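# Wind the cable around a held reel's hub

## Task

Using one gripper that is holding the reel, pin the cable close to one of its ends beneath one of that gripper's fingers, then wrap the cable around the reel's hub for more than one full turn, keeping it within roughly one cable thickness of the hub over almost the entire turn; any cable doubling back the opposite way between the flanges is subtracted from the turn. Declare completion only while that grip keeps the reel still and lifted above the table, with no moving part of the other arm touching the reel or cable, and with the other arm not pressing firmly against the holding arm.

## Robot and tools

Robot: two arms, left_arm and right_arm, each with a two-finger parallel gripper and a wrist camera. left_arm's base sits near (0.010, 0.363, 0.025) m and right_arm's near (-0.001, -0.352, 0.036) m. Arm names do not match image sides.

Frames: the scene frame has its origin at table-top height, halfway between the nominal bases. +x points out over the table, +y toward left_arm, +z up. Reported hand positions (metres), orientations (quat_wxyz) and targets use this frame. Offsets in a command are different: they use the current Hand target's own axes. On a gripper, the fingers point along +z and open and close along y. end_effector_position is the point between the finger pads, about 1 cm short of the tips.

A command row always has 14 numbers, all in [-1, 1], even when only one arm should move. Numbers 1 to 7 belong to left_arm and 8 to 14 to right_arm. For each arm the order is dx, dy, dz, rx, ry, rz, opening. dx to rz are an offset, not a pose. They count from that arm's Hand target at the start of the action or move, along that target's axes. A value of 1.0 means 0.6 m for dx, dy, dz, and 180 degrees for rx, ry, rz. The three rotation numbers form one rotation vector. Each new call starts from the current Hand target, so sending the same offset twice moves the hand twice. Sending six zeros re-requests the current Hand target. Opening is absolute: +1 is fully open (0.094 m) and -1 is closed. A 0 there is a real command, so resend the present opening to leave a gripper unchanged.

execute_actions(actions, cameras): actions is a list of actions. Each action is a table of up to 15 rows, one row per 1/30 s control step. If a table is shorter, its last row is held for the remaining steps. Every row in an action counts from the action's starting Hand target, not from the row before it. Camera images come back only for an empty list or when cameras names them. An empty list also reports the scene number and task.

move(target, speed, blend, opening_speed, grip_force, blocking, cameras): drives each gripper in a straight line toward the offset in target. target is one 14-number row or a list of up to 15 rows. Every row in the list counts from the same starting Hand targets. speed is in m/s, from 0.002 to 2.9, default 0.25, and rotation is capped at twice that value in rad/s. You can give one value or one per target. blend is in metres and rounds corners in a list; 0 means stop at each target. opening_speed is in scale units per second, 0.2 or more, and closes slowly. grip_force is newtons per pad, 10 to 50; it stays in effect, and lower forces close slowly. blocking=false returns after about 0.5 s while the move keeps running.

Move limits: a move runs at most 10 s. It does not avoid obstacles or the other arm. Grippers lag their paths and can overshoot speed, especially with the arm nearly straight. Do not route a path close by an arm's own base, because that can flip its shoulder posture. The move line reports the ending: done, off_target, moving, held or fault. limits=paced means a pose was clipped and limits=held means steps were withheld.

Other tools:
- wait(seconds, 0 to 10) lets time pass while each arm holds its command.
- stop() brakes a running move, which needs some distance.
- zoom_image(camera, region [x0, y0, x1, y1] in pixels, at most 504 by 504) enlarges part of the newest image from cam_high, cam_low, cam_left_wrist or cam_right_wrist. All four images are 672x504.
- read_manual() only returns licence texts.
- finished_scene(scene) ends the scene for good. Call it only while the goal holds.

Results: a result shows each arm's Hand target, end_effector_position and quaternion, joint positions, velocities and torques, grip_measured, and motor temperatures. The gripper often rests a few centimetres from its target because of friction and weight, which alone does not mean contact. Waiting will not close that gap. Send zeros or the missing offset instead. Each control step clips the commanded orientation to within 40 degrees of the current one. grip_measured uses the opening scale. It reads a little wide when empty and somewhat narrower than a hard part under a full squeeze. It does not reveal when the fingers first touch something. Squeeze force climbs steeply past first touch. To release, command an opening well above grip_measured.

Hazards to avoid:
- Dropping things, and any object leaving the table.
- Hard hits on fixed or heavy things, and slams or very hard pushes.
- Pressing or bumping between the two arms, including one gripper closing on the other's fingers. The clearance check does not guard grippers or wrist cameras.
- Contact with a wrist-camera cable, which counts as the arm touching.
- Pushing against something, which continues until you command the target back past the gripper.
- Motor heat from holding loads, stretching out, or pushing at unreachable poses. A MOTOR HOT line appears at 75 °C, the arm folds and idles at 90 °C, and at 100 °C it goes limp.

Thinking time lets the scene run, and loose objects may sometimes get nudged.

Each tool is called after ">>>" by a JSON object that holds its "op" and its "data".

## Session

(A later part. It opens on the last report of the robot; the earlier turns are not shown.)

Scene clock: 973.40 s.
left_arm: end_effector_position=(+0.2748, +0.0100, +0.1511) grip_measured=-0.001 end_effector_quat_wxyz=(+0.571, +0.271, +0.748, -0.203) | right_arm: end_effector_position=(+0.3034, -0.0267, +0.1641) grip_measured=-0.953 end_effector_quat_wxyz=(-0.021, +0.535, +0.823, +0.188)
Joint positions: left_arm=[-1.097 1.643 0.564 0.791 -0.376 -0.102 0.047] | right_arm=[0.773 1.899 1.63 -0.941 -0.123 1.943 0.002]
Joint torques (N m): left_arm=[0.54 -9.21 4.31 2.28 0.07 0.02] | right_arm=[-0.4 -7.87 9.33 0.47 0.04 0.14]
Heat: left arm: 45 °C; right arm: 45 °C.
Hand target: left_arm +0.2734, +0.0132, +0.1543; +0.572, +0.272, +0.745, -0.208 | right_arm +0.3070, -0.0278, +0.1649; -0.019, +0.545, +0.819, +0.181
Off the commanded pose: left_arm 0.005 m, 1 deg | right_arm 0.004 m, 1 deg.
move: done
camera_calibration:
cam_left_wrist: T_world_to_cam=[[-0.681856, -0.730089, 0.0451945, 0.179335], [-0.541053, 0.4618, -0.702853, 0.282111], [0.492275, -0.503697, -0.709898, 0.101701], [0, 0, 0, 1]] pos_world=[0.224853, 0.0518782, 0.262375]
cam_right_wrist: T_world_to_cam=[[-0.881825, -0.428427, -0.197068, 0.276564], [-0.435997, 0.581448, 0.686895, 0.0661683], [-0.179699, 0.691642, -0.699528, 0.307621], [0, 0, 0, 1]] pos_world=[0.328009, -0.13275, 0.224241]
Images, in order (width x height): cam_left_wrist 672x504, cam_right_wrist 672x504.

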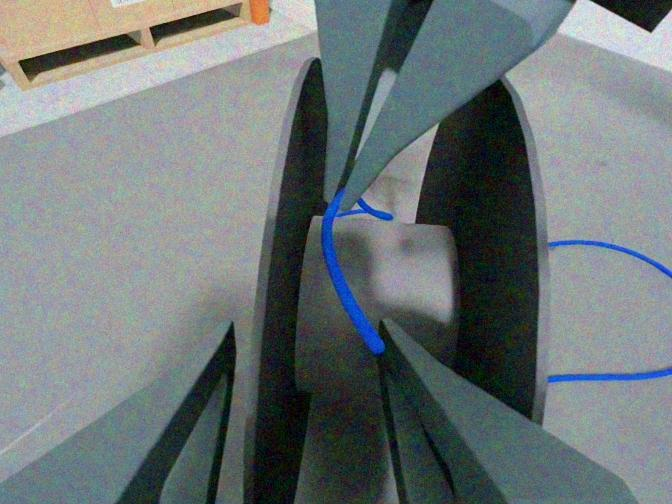

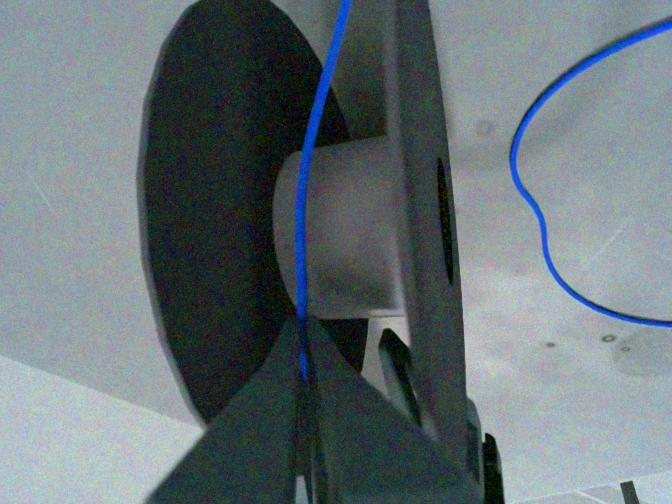

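>>> {"op": "move", "data": {"target": [-0.0123, -0.0133, 0.0072, 0, 0, 0, 0.0, 0, 0, 0, 0, 0, 0.028, -1], "speed": 0.08, "cameras": ["cam_left_wrist", "cam_right_wrist"]}}

>>> {"op": "zoom_image", "data": {"camera": "cam_left_wrist", "region": [200, 160, 480, 440]}}

Scene clock: 990.43 s.
left_arm: end_effector_position=(+0.2732, +0.0087, +0.1489) grip_measured=-0.001 end_effector_quat_wxyz=(+0.567, +0.276, +0.750, -0.201) | right_arm: end_effector_position=(+0.3034, -0.0267, +0.1642) grip_measured=-0.953 end_effector_quat_wxyz=(-0.029, +0.570, +0.799, +0.187)
Joint positions: left_arm=[-1.101 1.643 0.569 0.773 -0.376 -0.102 0.047] | right_arm=[0.773 1.899 1.63 -0.941 -0.123 2.029 0.002]
Joint torques (N m): left_arm=[-0.55 -8.61 7.42 2.1 -0.14 -0.03] | right_arm=[-0.29 -7.79 9.48 0.43 0 0.18]
Heat: left arm: 46 °C; right arm: 44 °C.
Hand target: left_arm +0.2730, +0.0032, +0.1603; +0.572, +0.272, +0.745, -0.208 | right_arm +0.3071, -0.0278, +0.1650; -0.027, +0.580, +0.794, +0.180
Off the commanded pose: left_arm 0.013 m, 1 deg | right_arm 0.004 m, 2 deg.
move: off_target (left_arm)
camera_calibration:
cam_left_wrist: T_world_to_cam=[[-0.685199, -0.727191, 0.0411738, 0.17897], [-0.543109, 0.472444, -0.694139, 0.279518], [0.48532, -0.497986, -0.718662, 0.103586], [0, 0, 0, 1]] pos_world=[0.224167, 0.0496727, 0.261099]
cam_right_wrist: T_world_to_cam=[[-0.918654, -0.353261, -0.176868, 0.286348], [-0.368287, 0.603758, 0.706994, 0.0428406], [-0.142968, 0.714621, -0.684746, 0.294734], [0, 0, 0, 1]] pos_world=[0.32097, -0.135333, 0.222176]
Images, in order (width x height): cam_left_wrist 672x504, cam_right_wrist 672x504.

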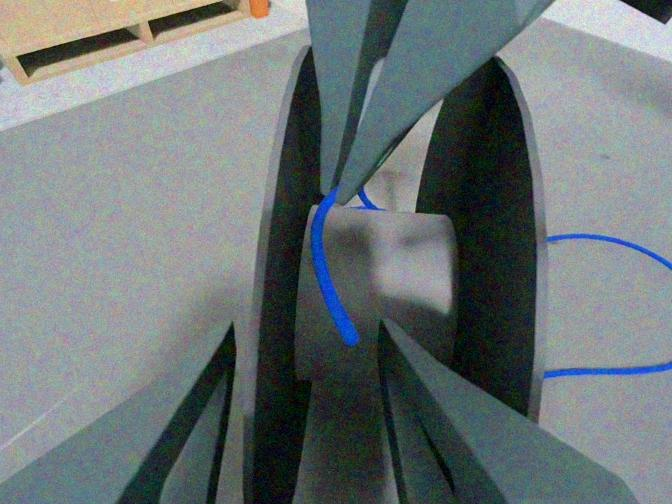

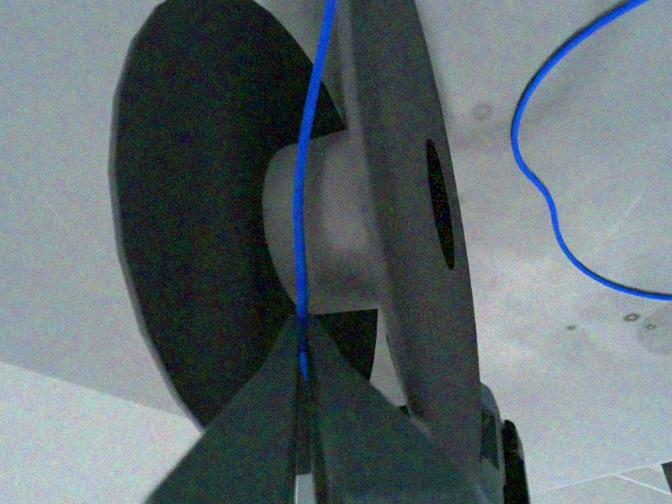

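Scaled by 1.800 from the camera's 672x504 image, which has a finer 960x720 frame.

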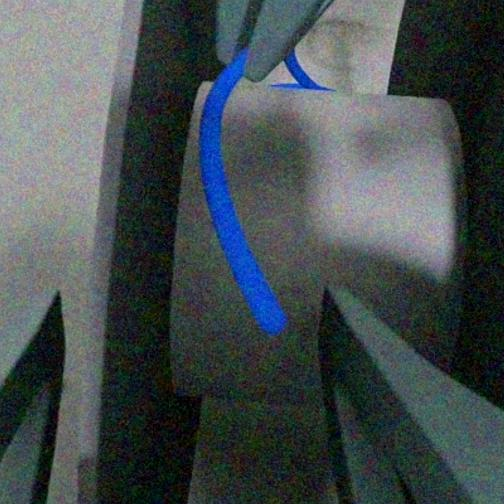

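>>> {"op": "move", "data": {"target": [-0.0178, -0.0008, 0.009, 0, 0, 0, 0.0, 0, 0, 0, 0, 0, 0, -1], "speed": 0.08, "cameras": ["cam_left_wrist"]}}

>>> {"op": "zoom_image", "data": {"camera": "cam_left_wrist", "region": [200, 160, 480, 440]}}

Scene clock: 1001.50 s.
left_arm: end_effector_position=(+0.2770, +0.0016, +0.1561) grip_measured=-0.001 end_effector_quat_wxyz=(+0.566, +0.276, +0.750, -0.200) | right_arm: end_effector_position=(+0.3034, -0.0267, +0.1642) grip_measured=-0.953 end_effector_quat_wxyz=(-0.029, +0.570, +0.799, +0.187)
Joint positions: left_arm=[-1.101 1.643 0.614 0.725 -0.376 -0.102 0.047] | right_arm=[0.773 1.899 1.63 -0.941 -0.123 2.03 0.002]
Joint torques (N m): left_arm=[0.16 -9.17 7.54 2.1 -0.05 -0.01] | right_arm=[-0.42 -7.95 9.59 0.4 0.02 0.2]
Heat: left arm: 46 °C; right arm: 44 °C.
Hand target: left_arm +0.2788, -0.0023, +0.1691; +0.572, +0.272, +0.745, -0.208 | right_arm +0.3071, -0.0278, +0.1650; -0.027, +0.580, +0.794, +0.180
Off the commanded pose: left_arm 0.014 m, 1 deg | right_arm 0.004 m, 2 deg.
move: off_target (left_arm)
camera_calibration:
cam_left_wrist: T_world_to_cam=[[-0.685133, -0.7273, 0.0403473, 0.17617], [-0.543975, 0.474026, -0.69238, 0.289864], [0.484442, -0.49632, -0.720404, 0.103853], [0, 0, 0, 1]] pos_world=[0.228068, 0.0422696, 0.268404]
Images, in order (width x height): cam_left_wrist 672x504.

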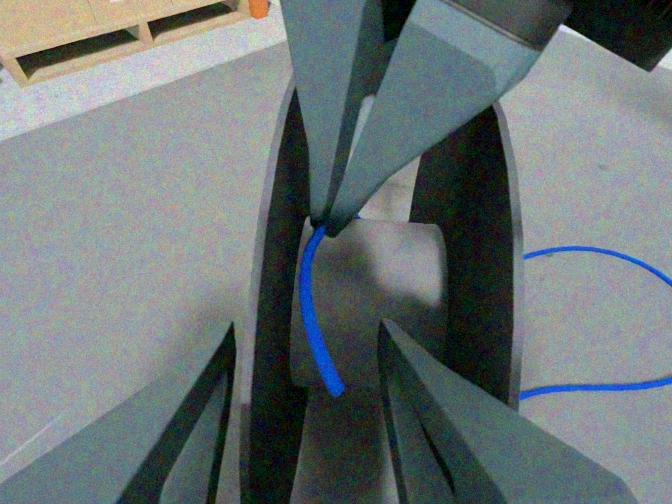

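Scaled by 1.800 from the camera's 672x504 image, which has a finer 960x720 frame.

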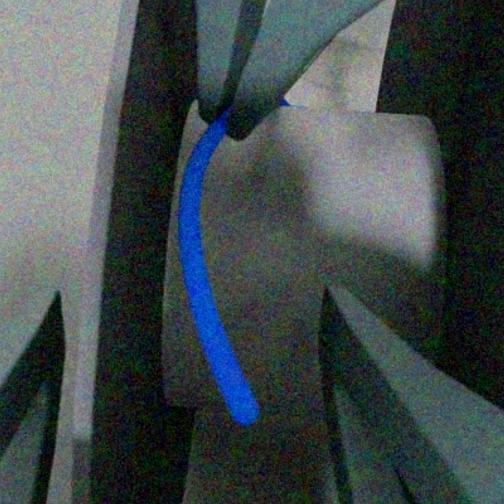

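>>> {"op": "move", "data": {"target": [0, 0.0133, 0, 0, 0, 0, -0.55, 0, 0, 0, 0, 0, 0, -1], "speed": 0.02, "opening_speed": 0.6, "cameras": ["cam_left_wrist"]}}

>>> {"op": "zoom_image", "data": {"camera": "cam_left_wrist", "region": [200, 160, 480, 440]}}

Scene clock: 1009.77 s.
left_arm: end_effector_position=(+0.2824, +0.0052, +0.1586) grip_measured=-0.548 end_effector_quat_wxyz=(+0.568, +0.274, +0.750, -0.200) | right_arm: end_effector_position=(+0.3034, -0.0267, +0.1642) grip_measured=-0.953 end_effector_quat_wxyz=(-0.029, +0.570, +0.799, +0.187)
Joint positions: left_arm=[-1.08 1.636 0.614 0.724 -0.359 -0.097 0.021] | right_arm=[0.773 1.899 1.63 -0.941 -0.123 2.03 0.002]
Joint torques (N m): left_arm=[0.5 -9.44 6.64 2.15 -0.01 0.02] | right_arm=[-0.46 -7.71 9.48 0.45 0.04 0.14]
Heat: left arm: 46 °C; right arm: 45 °C.
Hand target: left_arm +0.2839, +0.0038, +0.1692; +0.572, +0.272, +0.745, -0.208 | right_arm +0.3071, -0.0278, +0.1650; -0.027, +0.580, +0.794, +0.180
Off the commanded pose: left_arm 0.011 m, 1 deg | right_arm 0.004 m, 1 deg.
move: off_target (left_arm)
camera_calibration:
cam_left_wrist: T_world_to_cam=[[-0.682501, -0.729639, 0.0426523, 0.181274], [-0.544857, 0.469025, -0.695087, 0.293576], [0.487158, -0.497638, -0.717659, 0.103486], [0, 0, 0, 1]] pos_world=[0.233263, 0.0460685, 0.270597]
Images, in order (width x height): cam_left_wrist 672x504.

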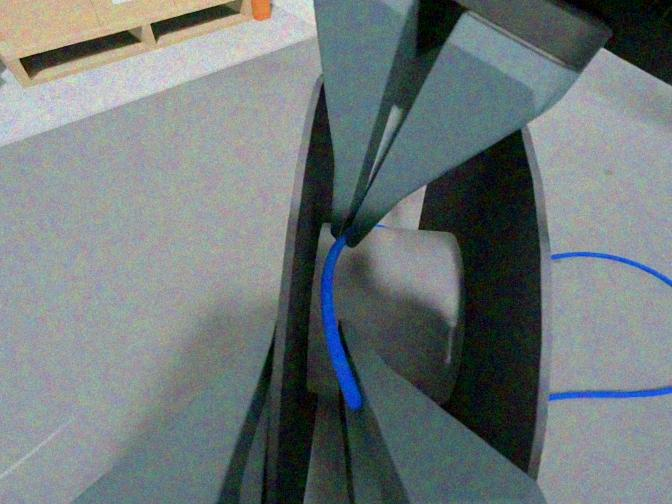

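Scaled by 1.800 from the camera's 672x504 image, which has a finer 960x720 frame.

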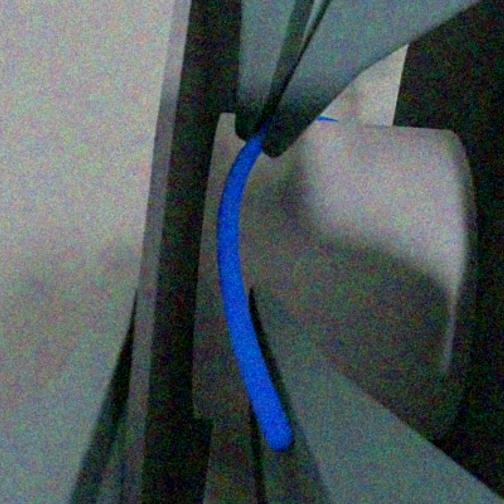

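>>> {"op": "zoom_image", "data": {"camera": "cam_left_wrist", "region": [300, 300, 400, 440]}}

Scaled by 3.600 from the camera's 672x504 image, which has a finer 960x720 frame.

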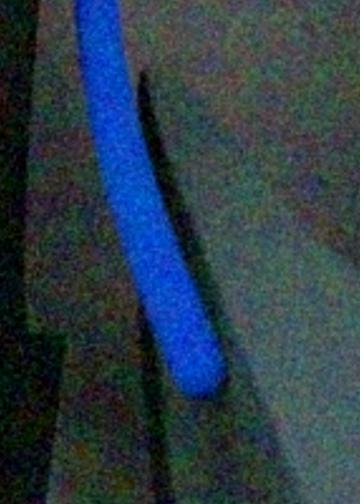

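>>> {"op": "zoom_image", "data": {"camera": "cam_left_wrist", "region": [300, 220, 380, 300]}}

>>> {"op": "zoom_image", "data": {"camera": "cam_left_wrist", "region": [310, 350, 390, 430]}}

Scaled by 6.300 from the camera's 672x504 image, which has a finer 960x720 frame.

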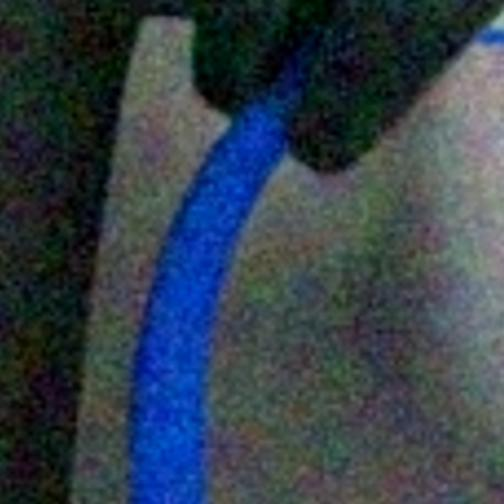

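Scaled by 6.300 from the camera's 672x504 image, which has a finer 960x720 frame.

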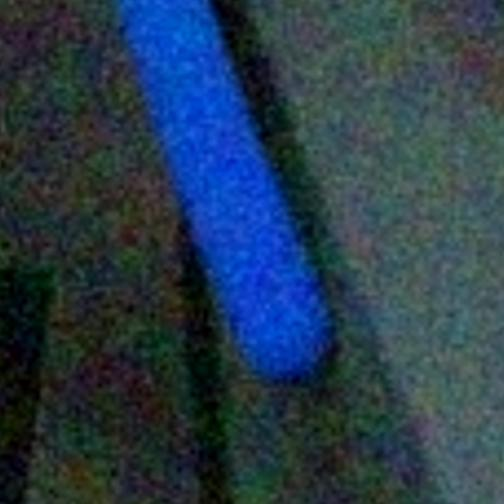

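>>> {"op": "move", "data": {"target": [[0, -0.0133, 0, 0, 0, 0, -0.1, 0, 0, 0, 0, 0, 0, -1],[-0.0161, -0.0133, -0.0043, 0, 0, 0, -0.1, 0, 0, 0, 0, 0, 0, -1]], "speed": 0.04, "opening_speed": 1.2, "cameras": ["cam_left_wrist", "cam_right_wrist"]}}

>>> {"op": "zoom_image", "data": {"camera": "cam_left_wrist", "region": [200, 160, 480, 440]}}

Scene clock: 1084.20 s.
left_arm: end_effector_position=(+0.2789, +0.0023, +0.1649) grip_measured=-0.102 end_effector_quat_wxyz=(+0.565, +0.278, +0.751, -0.199) | right_arm: end_effector_position=(+0.3034, -0.0267, +0.1642) grip_measured=-0.953 end_effector_quat_wxyz=(-0.029, +0.570, +0.799, +0.187)
Joint positions: left_arm=[-1.093 1.612 0.632 0.674 -0.367 -0.097 0.042] | right_arm=[0.773 1.899 1.63 -0.941 -0.123 2.03 0.002]
Joint torques (N m): left_arm=[-0.5 -9.24 7.8 2.13 -0.16 -0.09] | right_arm=[-0.2 -7.77 9.4 0.47 0.02 0.21]
Heat: left arm: 46 °C; right arm: 46 °C.
Hand target: left_arm +0.2788, -0.0023, +0.1792; +0.572, +0.272, +0.745, -0.208 | right_arm +0.3071, -0.0278, +0.1650; -0.027, +0.580, +0.794, +0.180
Off the commanded pose: left_arm 0.015 m, 2 deg | right_arm 0.004 m, 1 deg.
move: off_target (left_arm)
camera_calibration:
cam_left_wrist: T_world_to_cam=[[-0.686301, -0.726337, 0.0377584, 0.178414], [-0.543673, 0.477836, -0.689995, 0.29614], [0.483127, -0.494072, -0.722829, 0.110277], [0, 0, 0, 1]] pos_world=[0.230171, 0.0425671, 0.27731]
cam_right_wrist: T_world_to_cam=[[-0.918795, -0.352959, -0.176734, 0.286405], [-0.367971, 0.603806, 0.707118, 0.0427174], [-0.142871, 0.71473, -0.684653, 0.294697], [0, 0, 0, 1]] pos_world=[0.32097, -0.135332, 0.222176]
Images, in order (width x height): cam_left_wrist 672x504, cam_right_wrist 672x504.

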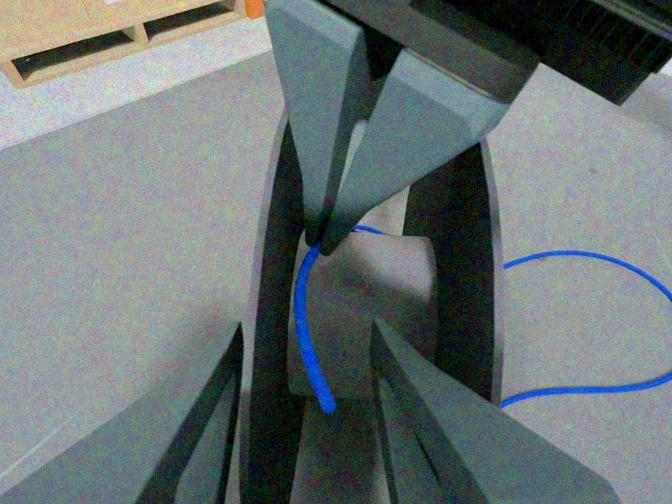

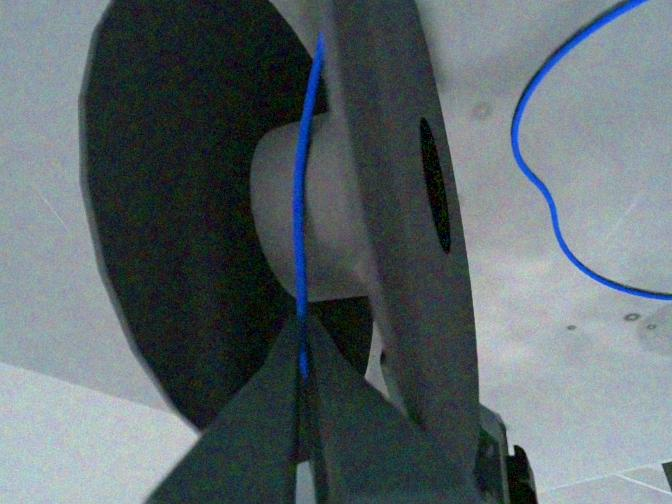

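Scaled by 1.800 from the camera's 672x504 image, which has a finer 960x720 frame.

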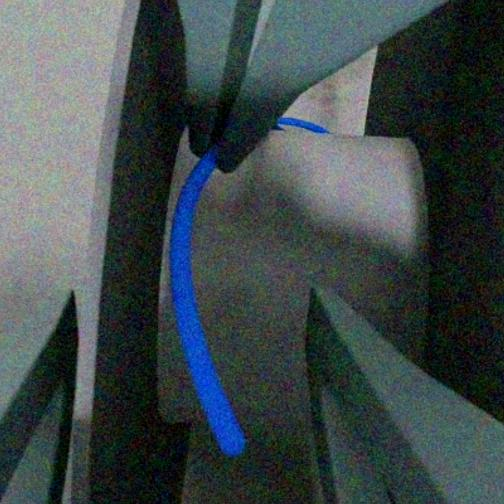

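>>> {"op": "move", "data": {"target": [0, 0.0133, 0, 0, 0, 0, -0.55, 0, 0, 0, 0, 0, 0, -1], "speed": 0.02, "opening_speed": 0.6, "cameras": ["cam_left_wrist"]}}

>>> {"op": "zoom_image", "data": {"camera": "cam_left_wrist", "region": [260, 260, 420, 440]}}

Scene clock: 1088.00 s.
left_arm: end_effector_position=(+0.2827, +0.0051, +0.1681) grip_measured=-0.548 end_effector_quat_wxyz=(+0.568, +0.273, +0.750, -0.200) | right_arm: end_effector_position=(+0.3034, -0.0267, +0.1642) grip_measured=-0.953 end_effector_quat_wxyz=(-0.029, +0.570, +0.799, +0.187)
Joint positions: left_arm=[-1.08 1.604 0.632 0.673 -0.359 -0.097 0.021] | right_arm=[0.773 1.899 1.63 -0.941 -0.123 2.03 0.002]
Joint torques (N m): left_arm=[0.54 -9.32 6.82 2.14 0.02 0] | right_arm=[-0.36 -7.73 9.42 0.43 0 0.24]
Heat: left arm: 46 °C; right arm: 46 °C.
Hand target: left_arm +0.2840, +0.0039, +0.1791; +0.572, +0.272, +0.745, -0.208 | right_arm +0.3071, -0.0278, +0.1650; -0.027, +0.580, +0.794, +0.180
Off the commanded pose: left_arm 0.011 m, 1 deg | right_arm 0.004 m, 1 deg.
move: off_target (left_arm)
camera_calibration:
cam_left_wrist: T_world_to_cam=[[-0.681952, -0.730176, 0.0422559, 0.181001], [-0.545367, 0.469152, -0.694602, 0.300438], [0.487357, -0.49673, -0.718152, 0.11023], [0, 0, 0, 1]] pos_world=[0.233562, 0.0459661, 0.280198]
Images, in order (width x height): cam_left_wrist 672x504.

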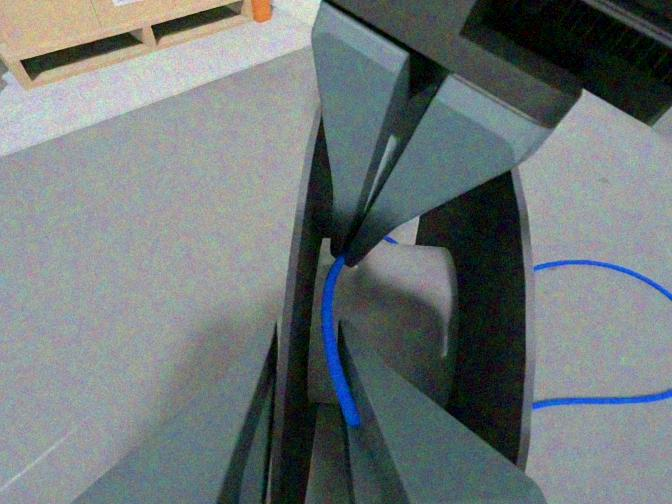

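Scaled by 2.800 from the camera's 672x504 image, which has a finer 960x720 frame.

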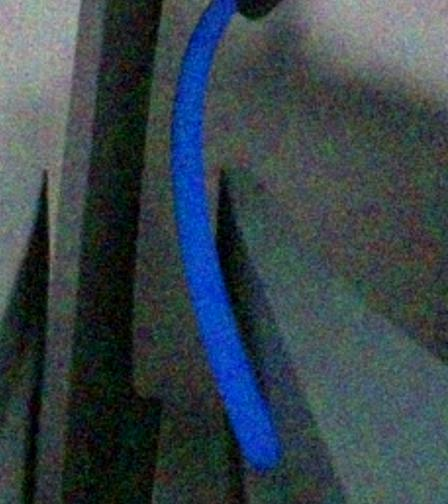

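>>> {"op": "move", "data": {"target": [[0, -0.0133, 0, 0, 0, 0, -0.1, 0, 0, 0, 0, 0, 0, -1],[0, -0.0133, 0, 0, 0, 0, -0.1, -0.0016, 0, 0, -0.0255, -0.0455, -0.0193, -1]], "speed": 0.05, "opening_speed": 1.2, "cameras": ["cam_left_wrist", "cam_right_wrist"]}}

>>> {"op": "zoom_image", "data": {"camera": "cam_left_wrist", "region": [200, 160, 480, 440]}}

Scene clock: 1112.60 s.
left_arm: end_effector_position=(+0.2788, +0.0026, +0.1682) grip_measured=-0.102 end_effector_quat_wxyz=(+0.567, +0.276, +0.749, -0.201) | right_arm: end_effector_position=(+0.3061, -0.0294, +0.1632) grip_measured=-0.953 end_effector_quat_wxyz=(+0.051, +0.563, +0.807, +0.174)
Joint positions: left_arm=[-1.093 1.604 0.632 0.673 -0.367 -0.097 0.042] | right_arm=[0.836 1.899 1.63 -0.941 0.054 2.039 0.002]
Joint torques (N m): left_arm=[-0.46 -8.44 7.8 2.14 -0.14 -0.09] | right_arm=[0.72 -8.42 8.65 0.52 0.23 0.2]
Heat: left arm: 47 °C; right arm: 46 °C.
Hand target: left_arm +0.2788, -0.0022, +0.1791; +0.572, +0.272, +0.745, -0.208 | right_arm +0.3074, -0.0287, +0.1648; +0.059, +0.568, +0.803, +0.171
Off the commanded pose: left_arm 0.012 m, 1 deg | right_arm 0.002 m, 1 deg.
move: off_target (left_arm)
camera_calibration:
cam_left_wrist: T_world_to_cam=[[-0.686512, -0.726039, 0.0396095, 0.178207], [-0.54102, 0.473652, -0.694948, 0.298336], [0.485798, -0.498519, -0.717969, 0.111324], [0, 0, 0, 1]] pos_world=[0.229666, 0.0435753, 0.280196]
cam_right_wrist: T_world_to_cam=[[-0.897521, -0.369031, -0.241395, 0.291381], [-0.437848, 0.680748, 0.587257, 0.0892687], [-0.0523864, 0.63277, -0.772566, 0.280527], [0, 0, 0, 1]] pos_world=[0.315303, -0.13075, 0.23464]
Images, in order (width x height): cam_left_wrist 672x504, cam_right_wrist 672x504.

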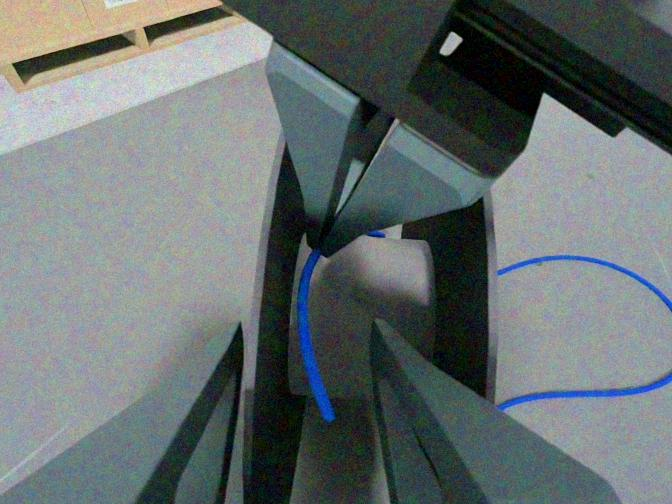

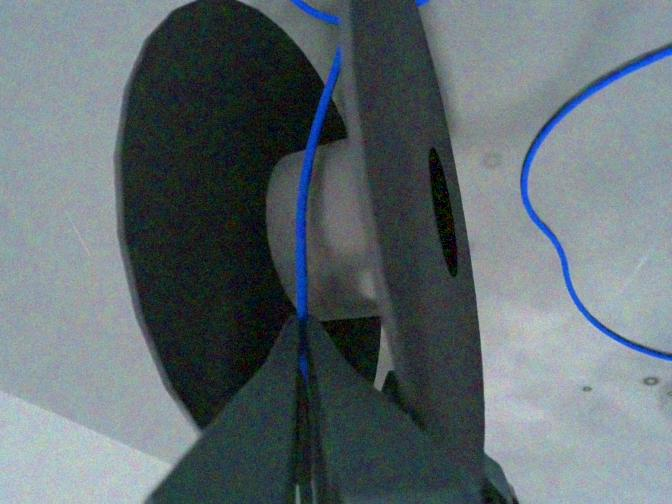

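Scaled by 1.800 from the camera's 672x504 image, which has a finer 960x720 frame.

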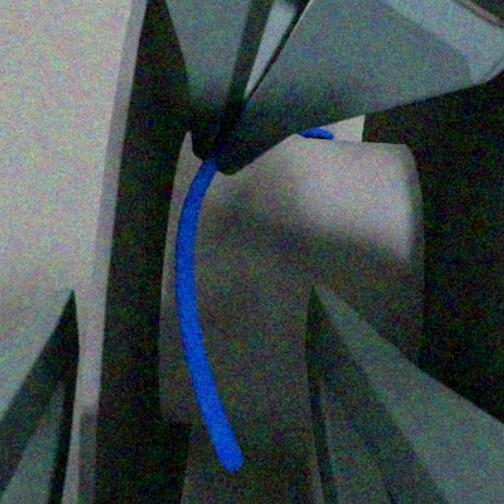

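>>> {"op": "move", "data": {"target": [0, 0.0133, 0, 0, 0, 0, -0.55, 0, 0, 0, 0, 0, 0, -1], "speed": 0.02, "opening_speed": 0.6, "cameras": ["cam_left_wrist"]}}

>>> {"op": "zoom_image", "data": {"camera": "cam_left_wrist", "region": [260, 260, 420, 440]}}

Scene clock: 1117.60 s.
left_arm: end_effector_position=(+0.2827, +0.0052, +0.1680) grip_measured=-0.548 end_effector_quat_wxyz=(+0.567, +0.274, +0.750, -0.200) | right_arm: end_effector_position=(+0.3061, -0.0294, +0.1632) grip_measured=-0.953 end_effector_quat_wxyz=(+0.051, +0.563, +0.807, +0.174)
Joint positions: left_arm=[-1.08 1.604 0.632 0.673 -0.359 -0.097 0.021] | right_arm=[0.836 1.899 1.63 -0.941 0.055 2.039 0.002]
Joint torques (N m): left_arm=[0.55 -9.28 6.76 2.15 0.02 0] | right_arm=[0.58 -8.44 8.62 0.51 0.25 0.18]
Heat: left arm: 47 °C; right arm: 46 °C.
Hand target: left_arm +0.2840, +0.0039, +0.1791; +0.572, +0.272, +0.745, -0.208 | right_arm +0.3074, -0.0286, +0.1648; +0.059, +0.568, +0.803, +0.171
Off the commanded pose: left_arm 0.011 m, 1 deg | right_arm 0.002 m, 1 deg.
move: off_target (left_arm)
camera_calibration:
cam_left_wrist: T_world_to_cam=[[-0.682041, -0.730122, 0.0417497, 0.181097], [-0.545237, 0.469625, -0.694384, 0.300202], [0.487378, -0.496362, -0.718392, 0.110252], [0, 0, 0, 1]] pos_world=[0.233462, 0.0459656, 0.280099]
Images, in order (width x height): cam_left_wrist 672x504.

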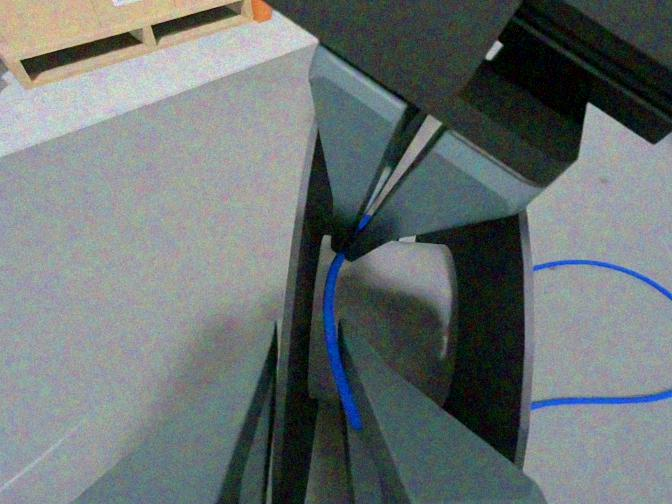

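Scaled by 2.800 from the camera's 672x504 image, which has a finer 960x720 frame.

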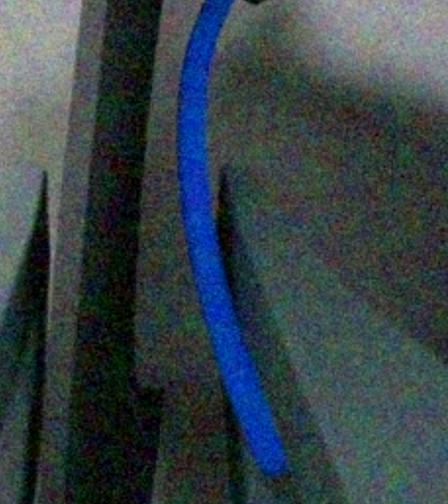

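>>> {"op": "move", "data": {"target": [0, 0.009, 0, 0, 0, 0, -0.8, 0, 0, 0, 0, 0, 0, -1], "speed": 0.01, "opening_speed": 0.4, "cameras": ["cam_left_wrist"]}}

>>> {"op": "zoom_image", "data": {"camera": "cam_left_wrist", "region": [260, 260, 420, 440]}}

Scene clock: 1140.80 s.
left_arm: end_effector_position=(+0.2865, +0.0075, +0.1701) grip_measured=-0.798 end_effector_quat_wxyz=(+0.568, +0.273, +0.749, -0.202) | right_arm: end_effector_position=(+0.3062, -0.0295, +0.1632) grip_measured=-0.953 end_effector_quat_wxyz=(+0.051, +0.563, +0.807, +0.174)
Joint positions: left_arm=[-1.063 1.598 0.632 0.673 -0.341 -0.092 0.009] | right_arm=[0.836 1.899 1.63 -0.941 0.055 2.039 0.002]
Joint torques (N m): left_arm=[0.62 -9.29 6.23 2.17 0.05 0.01] | right_arm=[0.7 -8.32 8.4 0.51 0.29 0.19]
Heat: left arm: 47 °C; right arm: 45 °C.
Hand target: left_arm +0.2873, +0.0079, +0.1791; +0.572, +0.272, +0.745, -0.208 | right_arm +0.3074, -0.0287, +0.1648; +0.059, +0.568, +0.803, +0.171
Off the commanded pose: left_arm 0.009 m, 1 deg | right_arm 0.002 m, 1 deg.
move: done
camera_calibration:
cam_left_wrist: T_world_to_cam=[[-0.683365, -0.728766, 0.0437259, 0.185351], [-0.543529, 0.467853, -0.696914, 0.302664], [0.48743, -0.500013, -0.71582, 0.110594], [0, 0, 0, 1]] pos_world=[0.237262, 0.0487738, 0.281992]
Images, in order (width x height): cam_left_wrist 672x504.

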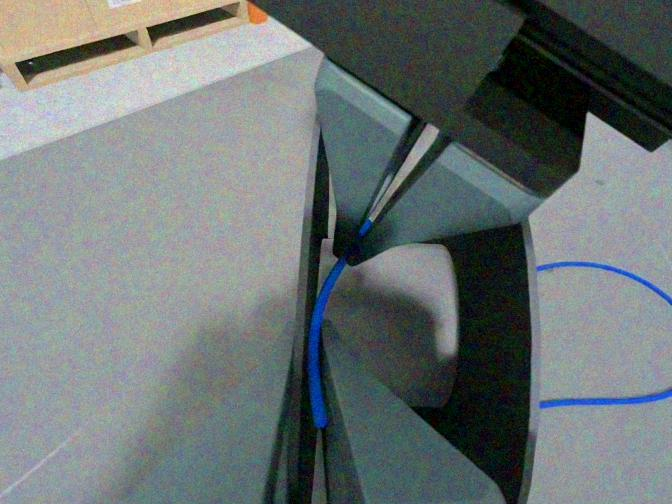

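Scaled by 2.800 from the camera's 672x504 image, which has a finer 960x720 frame.

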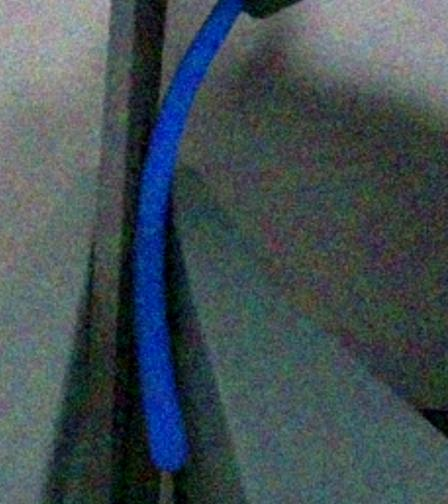

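>>> {"op": "move", "data": {"target": [0, 0.003, 0, 0, 0, 0, -1, 0, 0, 0, 0, 0, 0, -1], "speed": 0.01, "opening_speed": 0.3, "cameras": ["cam_left_wrist", "cam_right_wrist"]}}

>>> {"op": "zoom_image", "data": {"camera": "cam_left_wrist", "region": [240, 240, 420, 440]}}

Scene clock: 1144.57 s.
left_arm: end_effector_position=(+0.2846, +0.0052, +0.1710) grip_measured=-0.871 end_effector_quat_wxyz=(+0.566, +0.279, +0.747, -0.210) | right_arm: end_effector_position=(+0.3064, -0.0296, +0.1632) grip_measured=-0.953 end_effector_quat_wxyz=(+0.052, +0.563, +0.806, +0.174)
Joint positions: left_arm=[-1.061 1.595 0.632 0.673 -0.319 -0.092 0.006] | right_arm=[0.836 1.899 1.63 -0.941 0.056 2.039 0.002]
Joint torques (N m): left_arm=[0.94 -9.21 6.12 2.18 -0.13 0.02] | right_arm=[0.62 -8.36 8.42 0.51 0.2 0.17]
Heat: left arm: 47 °C; right arm: 45 °C.
Hand target: left_arm +0.2886, +0.0094, +0.1790; +0.572, +0.272, +0.745, -0.208 | right_arm +0.3074, -0.0286, +0.1647; +0.059, +0.568, +0.803, +0.171
Off the commanded pose: left_arm 0.010 m, 1 deg | right_arm 0.002 m, 1 deg.
move: done
camera_calibration:
cam_left_wrist: T_world_to_cam=[[-0.69689, -0.715409, 0.0503385, 0.184991], [-0.537215, 0.47423, -0.6975, 0.301576], [0.475126, -0.513123, -0.714815, 0.114373], [0, 0, 0, 1]] pos_world=[0.236588, 0.0480157, 0.282793]
cam_right_wrist: T_world_to_cam=[[-0.897432, -0.368542, -0.242471, 0.291712], [-0.438232, 0.681615, 0.585964, 0.0899308], [-0.0506809, 0.632122, -0.77321, 0.280264], [0, 0, 0, 1]] pos_world=[0.315406, -0.130951, 0.234739]
Images, in order (width x height): cam_left_wrist 672x504, cam_right_wrist 672x504.

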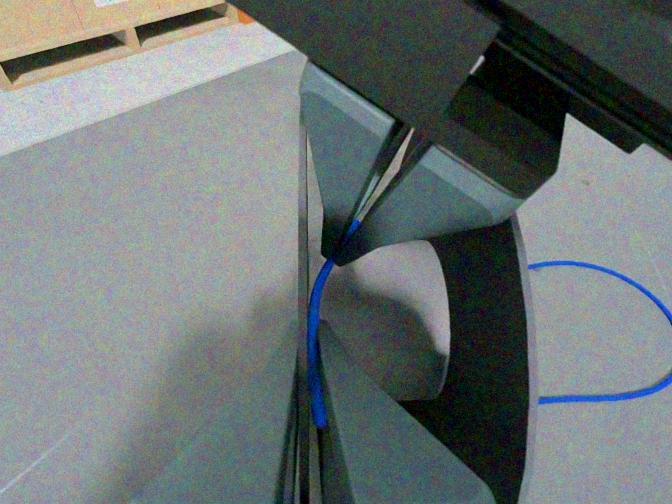

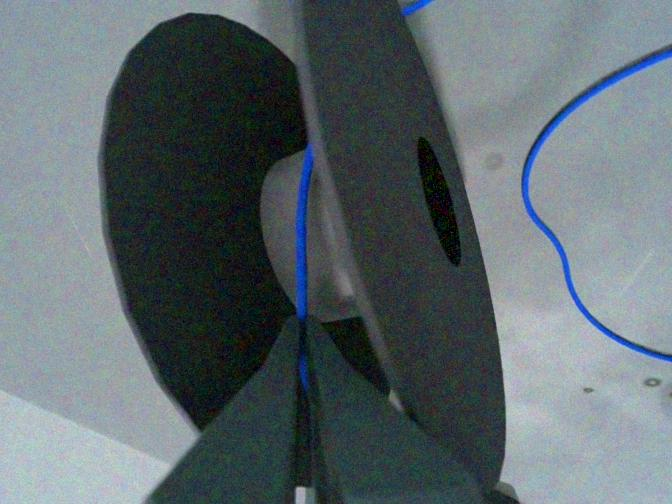

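Scaled by 2.520 from the camera's 672x504 image, which has a finer 960x720 frame.

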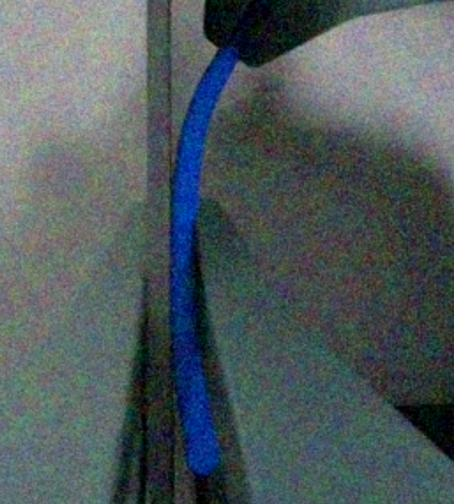

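>>> {"op": "move", "data": {"target": [[0, 0, 0, 0, 0, 0, -1, 0, 0, 0, 0, 0, 0, -0.82],[0, 0, 0, 0, 0, 0, -1, 0, 0, -0.0667, 0, 0, 0, -0.82],[0, 0, 0, 0, 0, 0, -1, 0, 0, -0.2, 0, 0, 0, -0.82]], "speed": [0.05, 0.06, 0.15], "opening_speed": 0.3, "blend": [0, 0.01, 0], "cameras": ["cam_left_wrist", "cam_right_wrist"]}}

>>> {"op": "zoom_image", "data": {"camera": "cam_left_wrist", "region": [240, 160, 480, 440]}}

Scene clock: 1163.83 s.
left_arm: end_effector_position=(+0.2844, +0.0048, +0.1712) grip_measured=-0.871 end_effector_quat_wxyz=(+0.565, +0.279, +0.747, -0.211) | right_arm: end_effector_position=(+0.2755, -0.0503, +0.2654) grip_measured=-0.822 end_effector_quat_wxyz=(+0.051, +0.563, +0.808, +0.165)
Joint positions: left_arm=[-1.06 1.595 0.632 0.674 -0.315 -0.091 0.006] | right_arm=[0.862 1.842 1.975 -1.363 0.065 2.062 0.008]
Joint torques (N m): left_arm=[0.77 -9.18 6.12 2.18 -0.17 0.02] | right_arm=[0.61 -9.36 8.42 0.4 0.24 0.16]
Heat: left arm: 47 °C; right arm: 45 °C.
Hand target: left_arm +0.2885, +0.0093, +0.1791; +0.572, +0.272, +0.745, -0.208 | right_arm +0.2729, -0.0535, +0.2769; +0.059, +0.568, +0.803, +0.171
Off the commanded pose: left_arm 0.010 m, 1 deg | right_arm 0.012 m, 1 deg.
move: off_target (right_arm)
camera_calibration:
cam_left_wrist: T_world_to_cam=[[-0.699285, -0.712989, 0.0514441, 0.185056], [-0.535777, 0.475116, -0.698002, 0.30152], [0.473226, -0.515665, -0.714245, 0.114876], [0, 0, 0, 1]] pos_world=[0.236592, 0.0479235, 0.282992]
cam_right_wrist: T_world_to_cam=[[-0.899901, -0.372373, -0.226974, 0.277457], [-0.431945, 0.689465, 0.58143, 0.0305486], [-0.0600188, 0.62127, -0.781295, 0.374935], [0, 0, 0, 1]] pos_world=[0.285383, -0.15068, 0.338149]
Images, in order (width x height): cam_left_wrist 672x504, cam_right_wrist 672x504.

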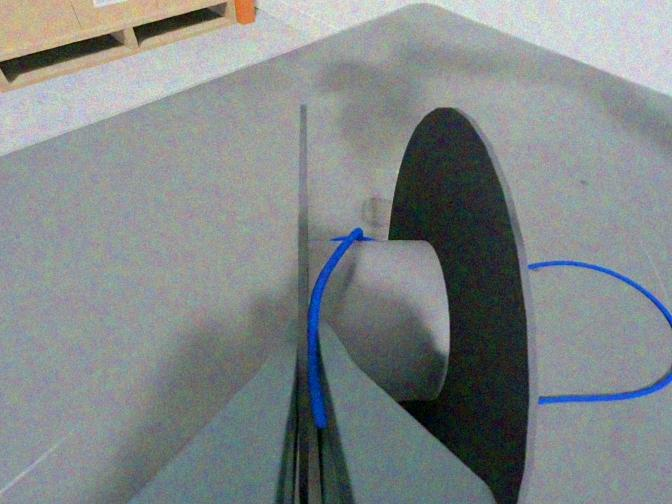

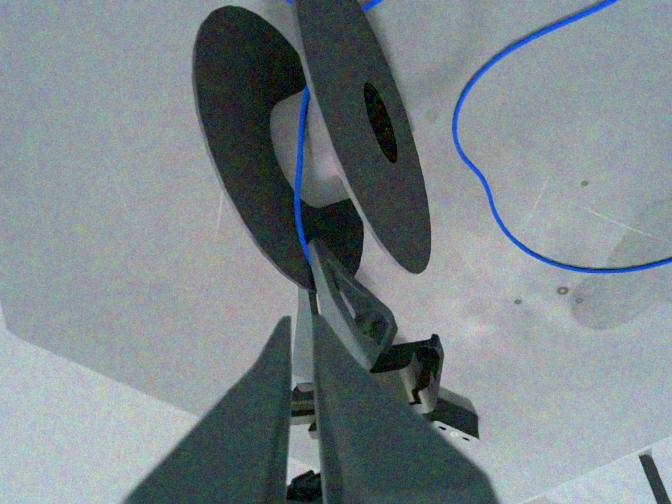

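Scaled by 1.800 from the camera's 672x504 image, which has a finer 960x720 frame.

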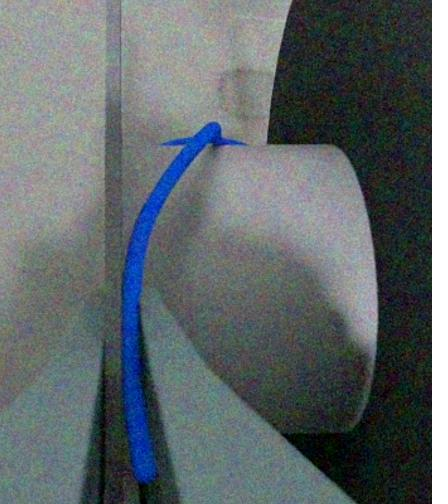

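>>> {"op": "move", "data": {"target": [0, 0, 0, 0, 0, 0, -1, -0.2545, 0.1387, -0.2315, -0.4987, -0.0834, -0.6172, 0.0], "speed": 0.5}}

Scene clock: 1222.83 s.
left_arm: end_effector_position=(+0.2844, +0.0048, +0.1712) grip_measured=-0.871 end_effector_quat_wxyz=(+0.565, +0.279, +0.747, -0.211) | right_arm: end_effector_position=(+0.3580, -0.1993, +0.4107) grip_measured=-0.002 end_effector_quat_wxyz=(+0.546, -0.413, +0.578, +0.444)
Joint positions: left_arm=[-1.06 1.595 0.632 0.674 -0.315 -0.091 0.006] | right_arm=[-0.064 1.454 1.208 0.201 -1.373 0.017 0.047]
Joint torques (N m): left_arm=[0.83 -9.2 6.11 2.18 -0.17 0.03] | right_arm=[-0.14 -4.46 9.83 1.3 -0.12 -0.28]
Motor temperatures (°C): left_arm=[28 39 38 47 28 27 29] | right_arm=[27 41 44 33 29 28 30]
Heat: left arm: 47 °C; right arm: 44 °C.
Hand target: left_arm +0.2885, +0.0093, +0.1791; +0.572, +0.272, +0.745, -0.208 | right_arm +0.3602, -0.2001, +0.4199; +0.561, -0.431, +0.561, +0.431
Off the commanded pose: left_arm 0.010 m, 1 deg | right_arm 0.010 m, 4 deg.
move: off_target (right_arm)

>>> {"op": "move", "data": {"target": [[-0.0965, 0, -0.0258, 0, 0, 0, -1, 0, 0, 0, 0, 0, 0, 0],[-0.4737, 0.1755, -0.2967, -0.1361, -0.0164, -0.0331, -1, 0, 0, 0, 0, 0, 0, 0]], "speed": [0.08, 0.2], "blend": [0.03, 0], "cameras": ["all"]}}

Scene clock: 1238.47 s.
left_arm: end_effector_position=(+0.2792, +0.1459, +0.4825) grip_measured=-0.871 end_effector_quat_wxyz=(+0.609, +0.128, +0.780, -0.070) | right_arm: end_effector_position=(+0.3579, -0.1993, +0.4110) grip_measured=-0.002 end_effector_quat_wxyz=(+0.547, -0.414, +0.577, +0.443)
Joint positions: left_arm=[-1.052 1.238 1.674 -0.776 -0.728 -0.183 0.006] | right_arm=[-0.064 1.454 1.208 0.205 -1.374 0.017 0.047]
Joint torques (N m): left_arm=[0.4 -3.97 8.29 2.32 -0.42 -0.16] | right_arm=[-0.42 -4.53 9.88 1.31 -0.11 -0.25]
Heat: left arm: 48 °C; right arm: 44 °C.
Hand target: left_arm +0.2806, +0.1532, +0.4997; +0.624, +0.100, +0.770, -0.082 | right_arm +0.3602, -0.2001, +0.4200; +0.561, -0.431, +0.561, +0.431
Off the commanded pose: left_arm 0.019 m, 4 deg | right_arm 0.009 m, 3 deg.
move: off_target (left_arm, right_arm)
camera_calibration:
cam_left_wrist: T_world_to_cam=[[-0.344438, -0.938798, 0.00447866, 0.222461], [-0.658954, 0.238362, -0.713416, 0.525248], [0.668687, -0.248679, -0.700726, 0.312393], [0, 0, 0, 1]] pos_world=[0.213845, 0.161332, 0.592626]
cam_right_wrist: T_world_to_cam=[[0.931079, -0.364608, -0.0123824, -0.412716], [-0.202764, -0.488974, -0.848405, 0.354939], [0.303281, 0.792442, -0.529203, 0.386701], [0, 0, 0, 1]] pos_world=[0.338961, -0.283362, 0.500665]

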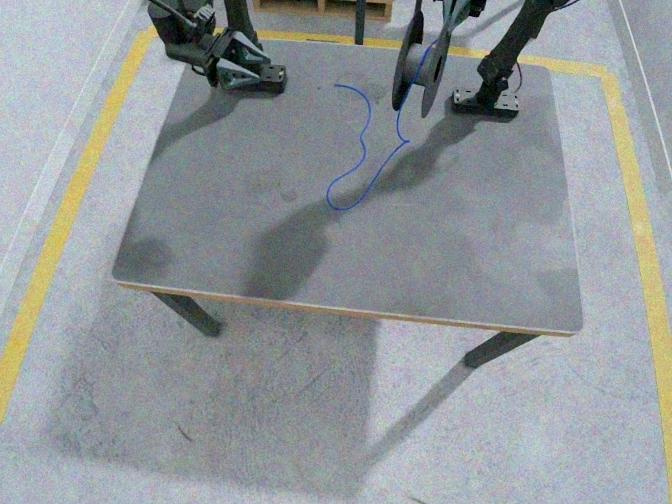

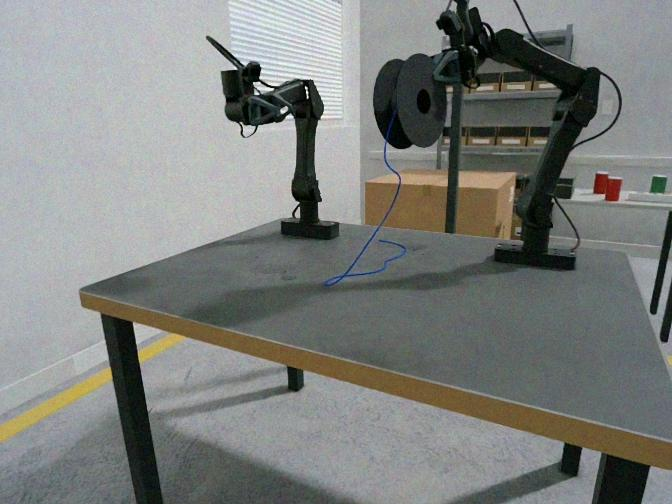

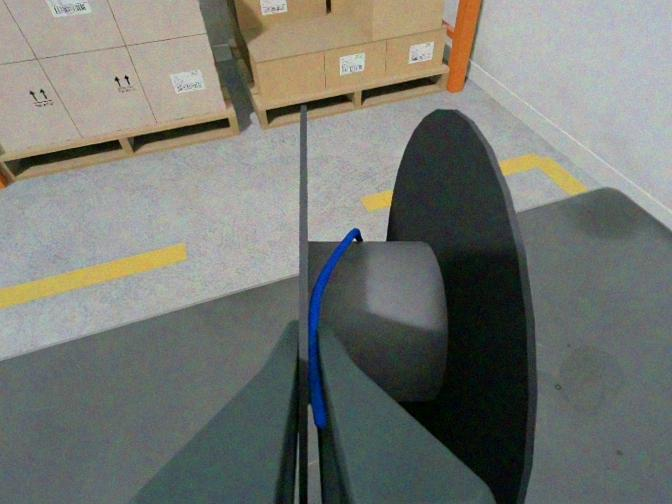

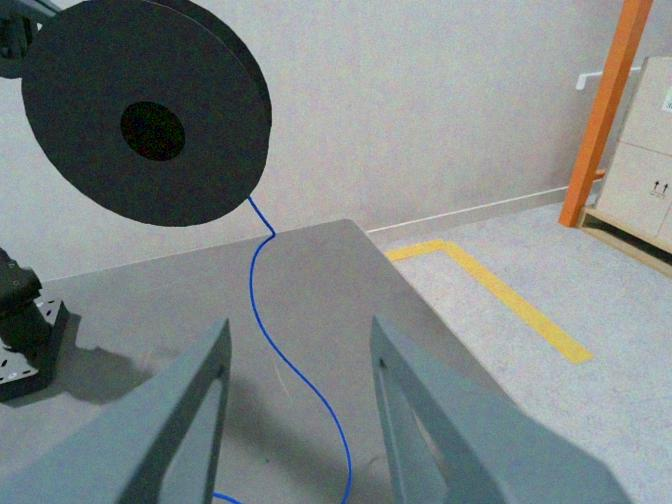

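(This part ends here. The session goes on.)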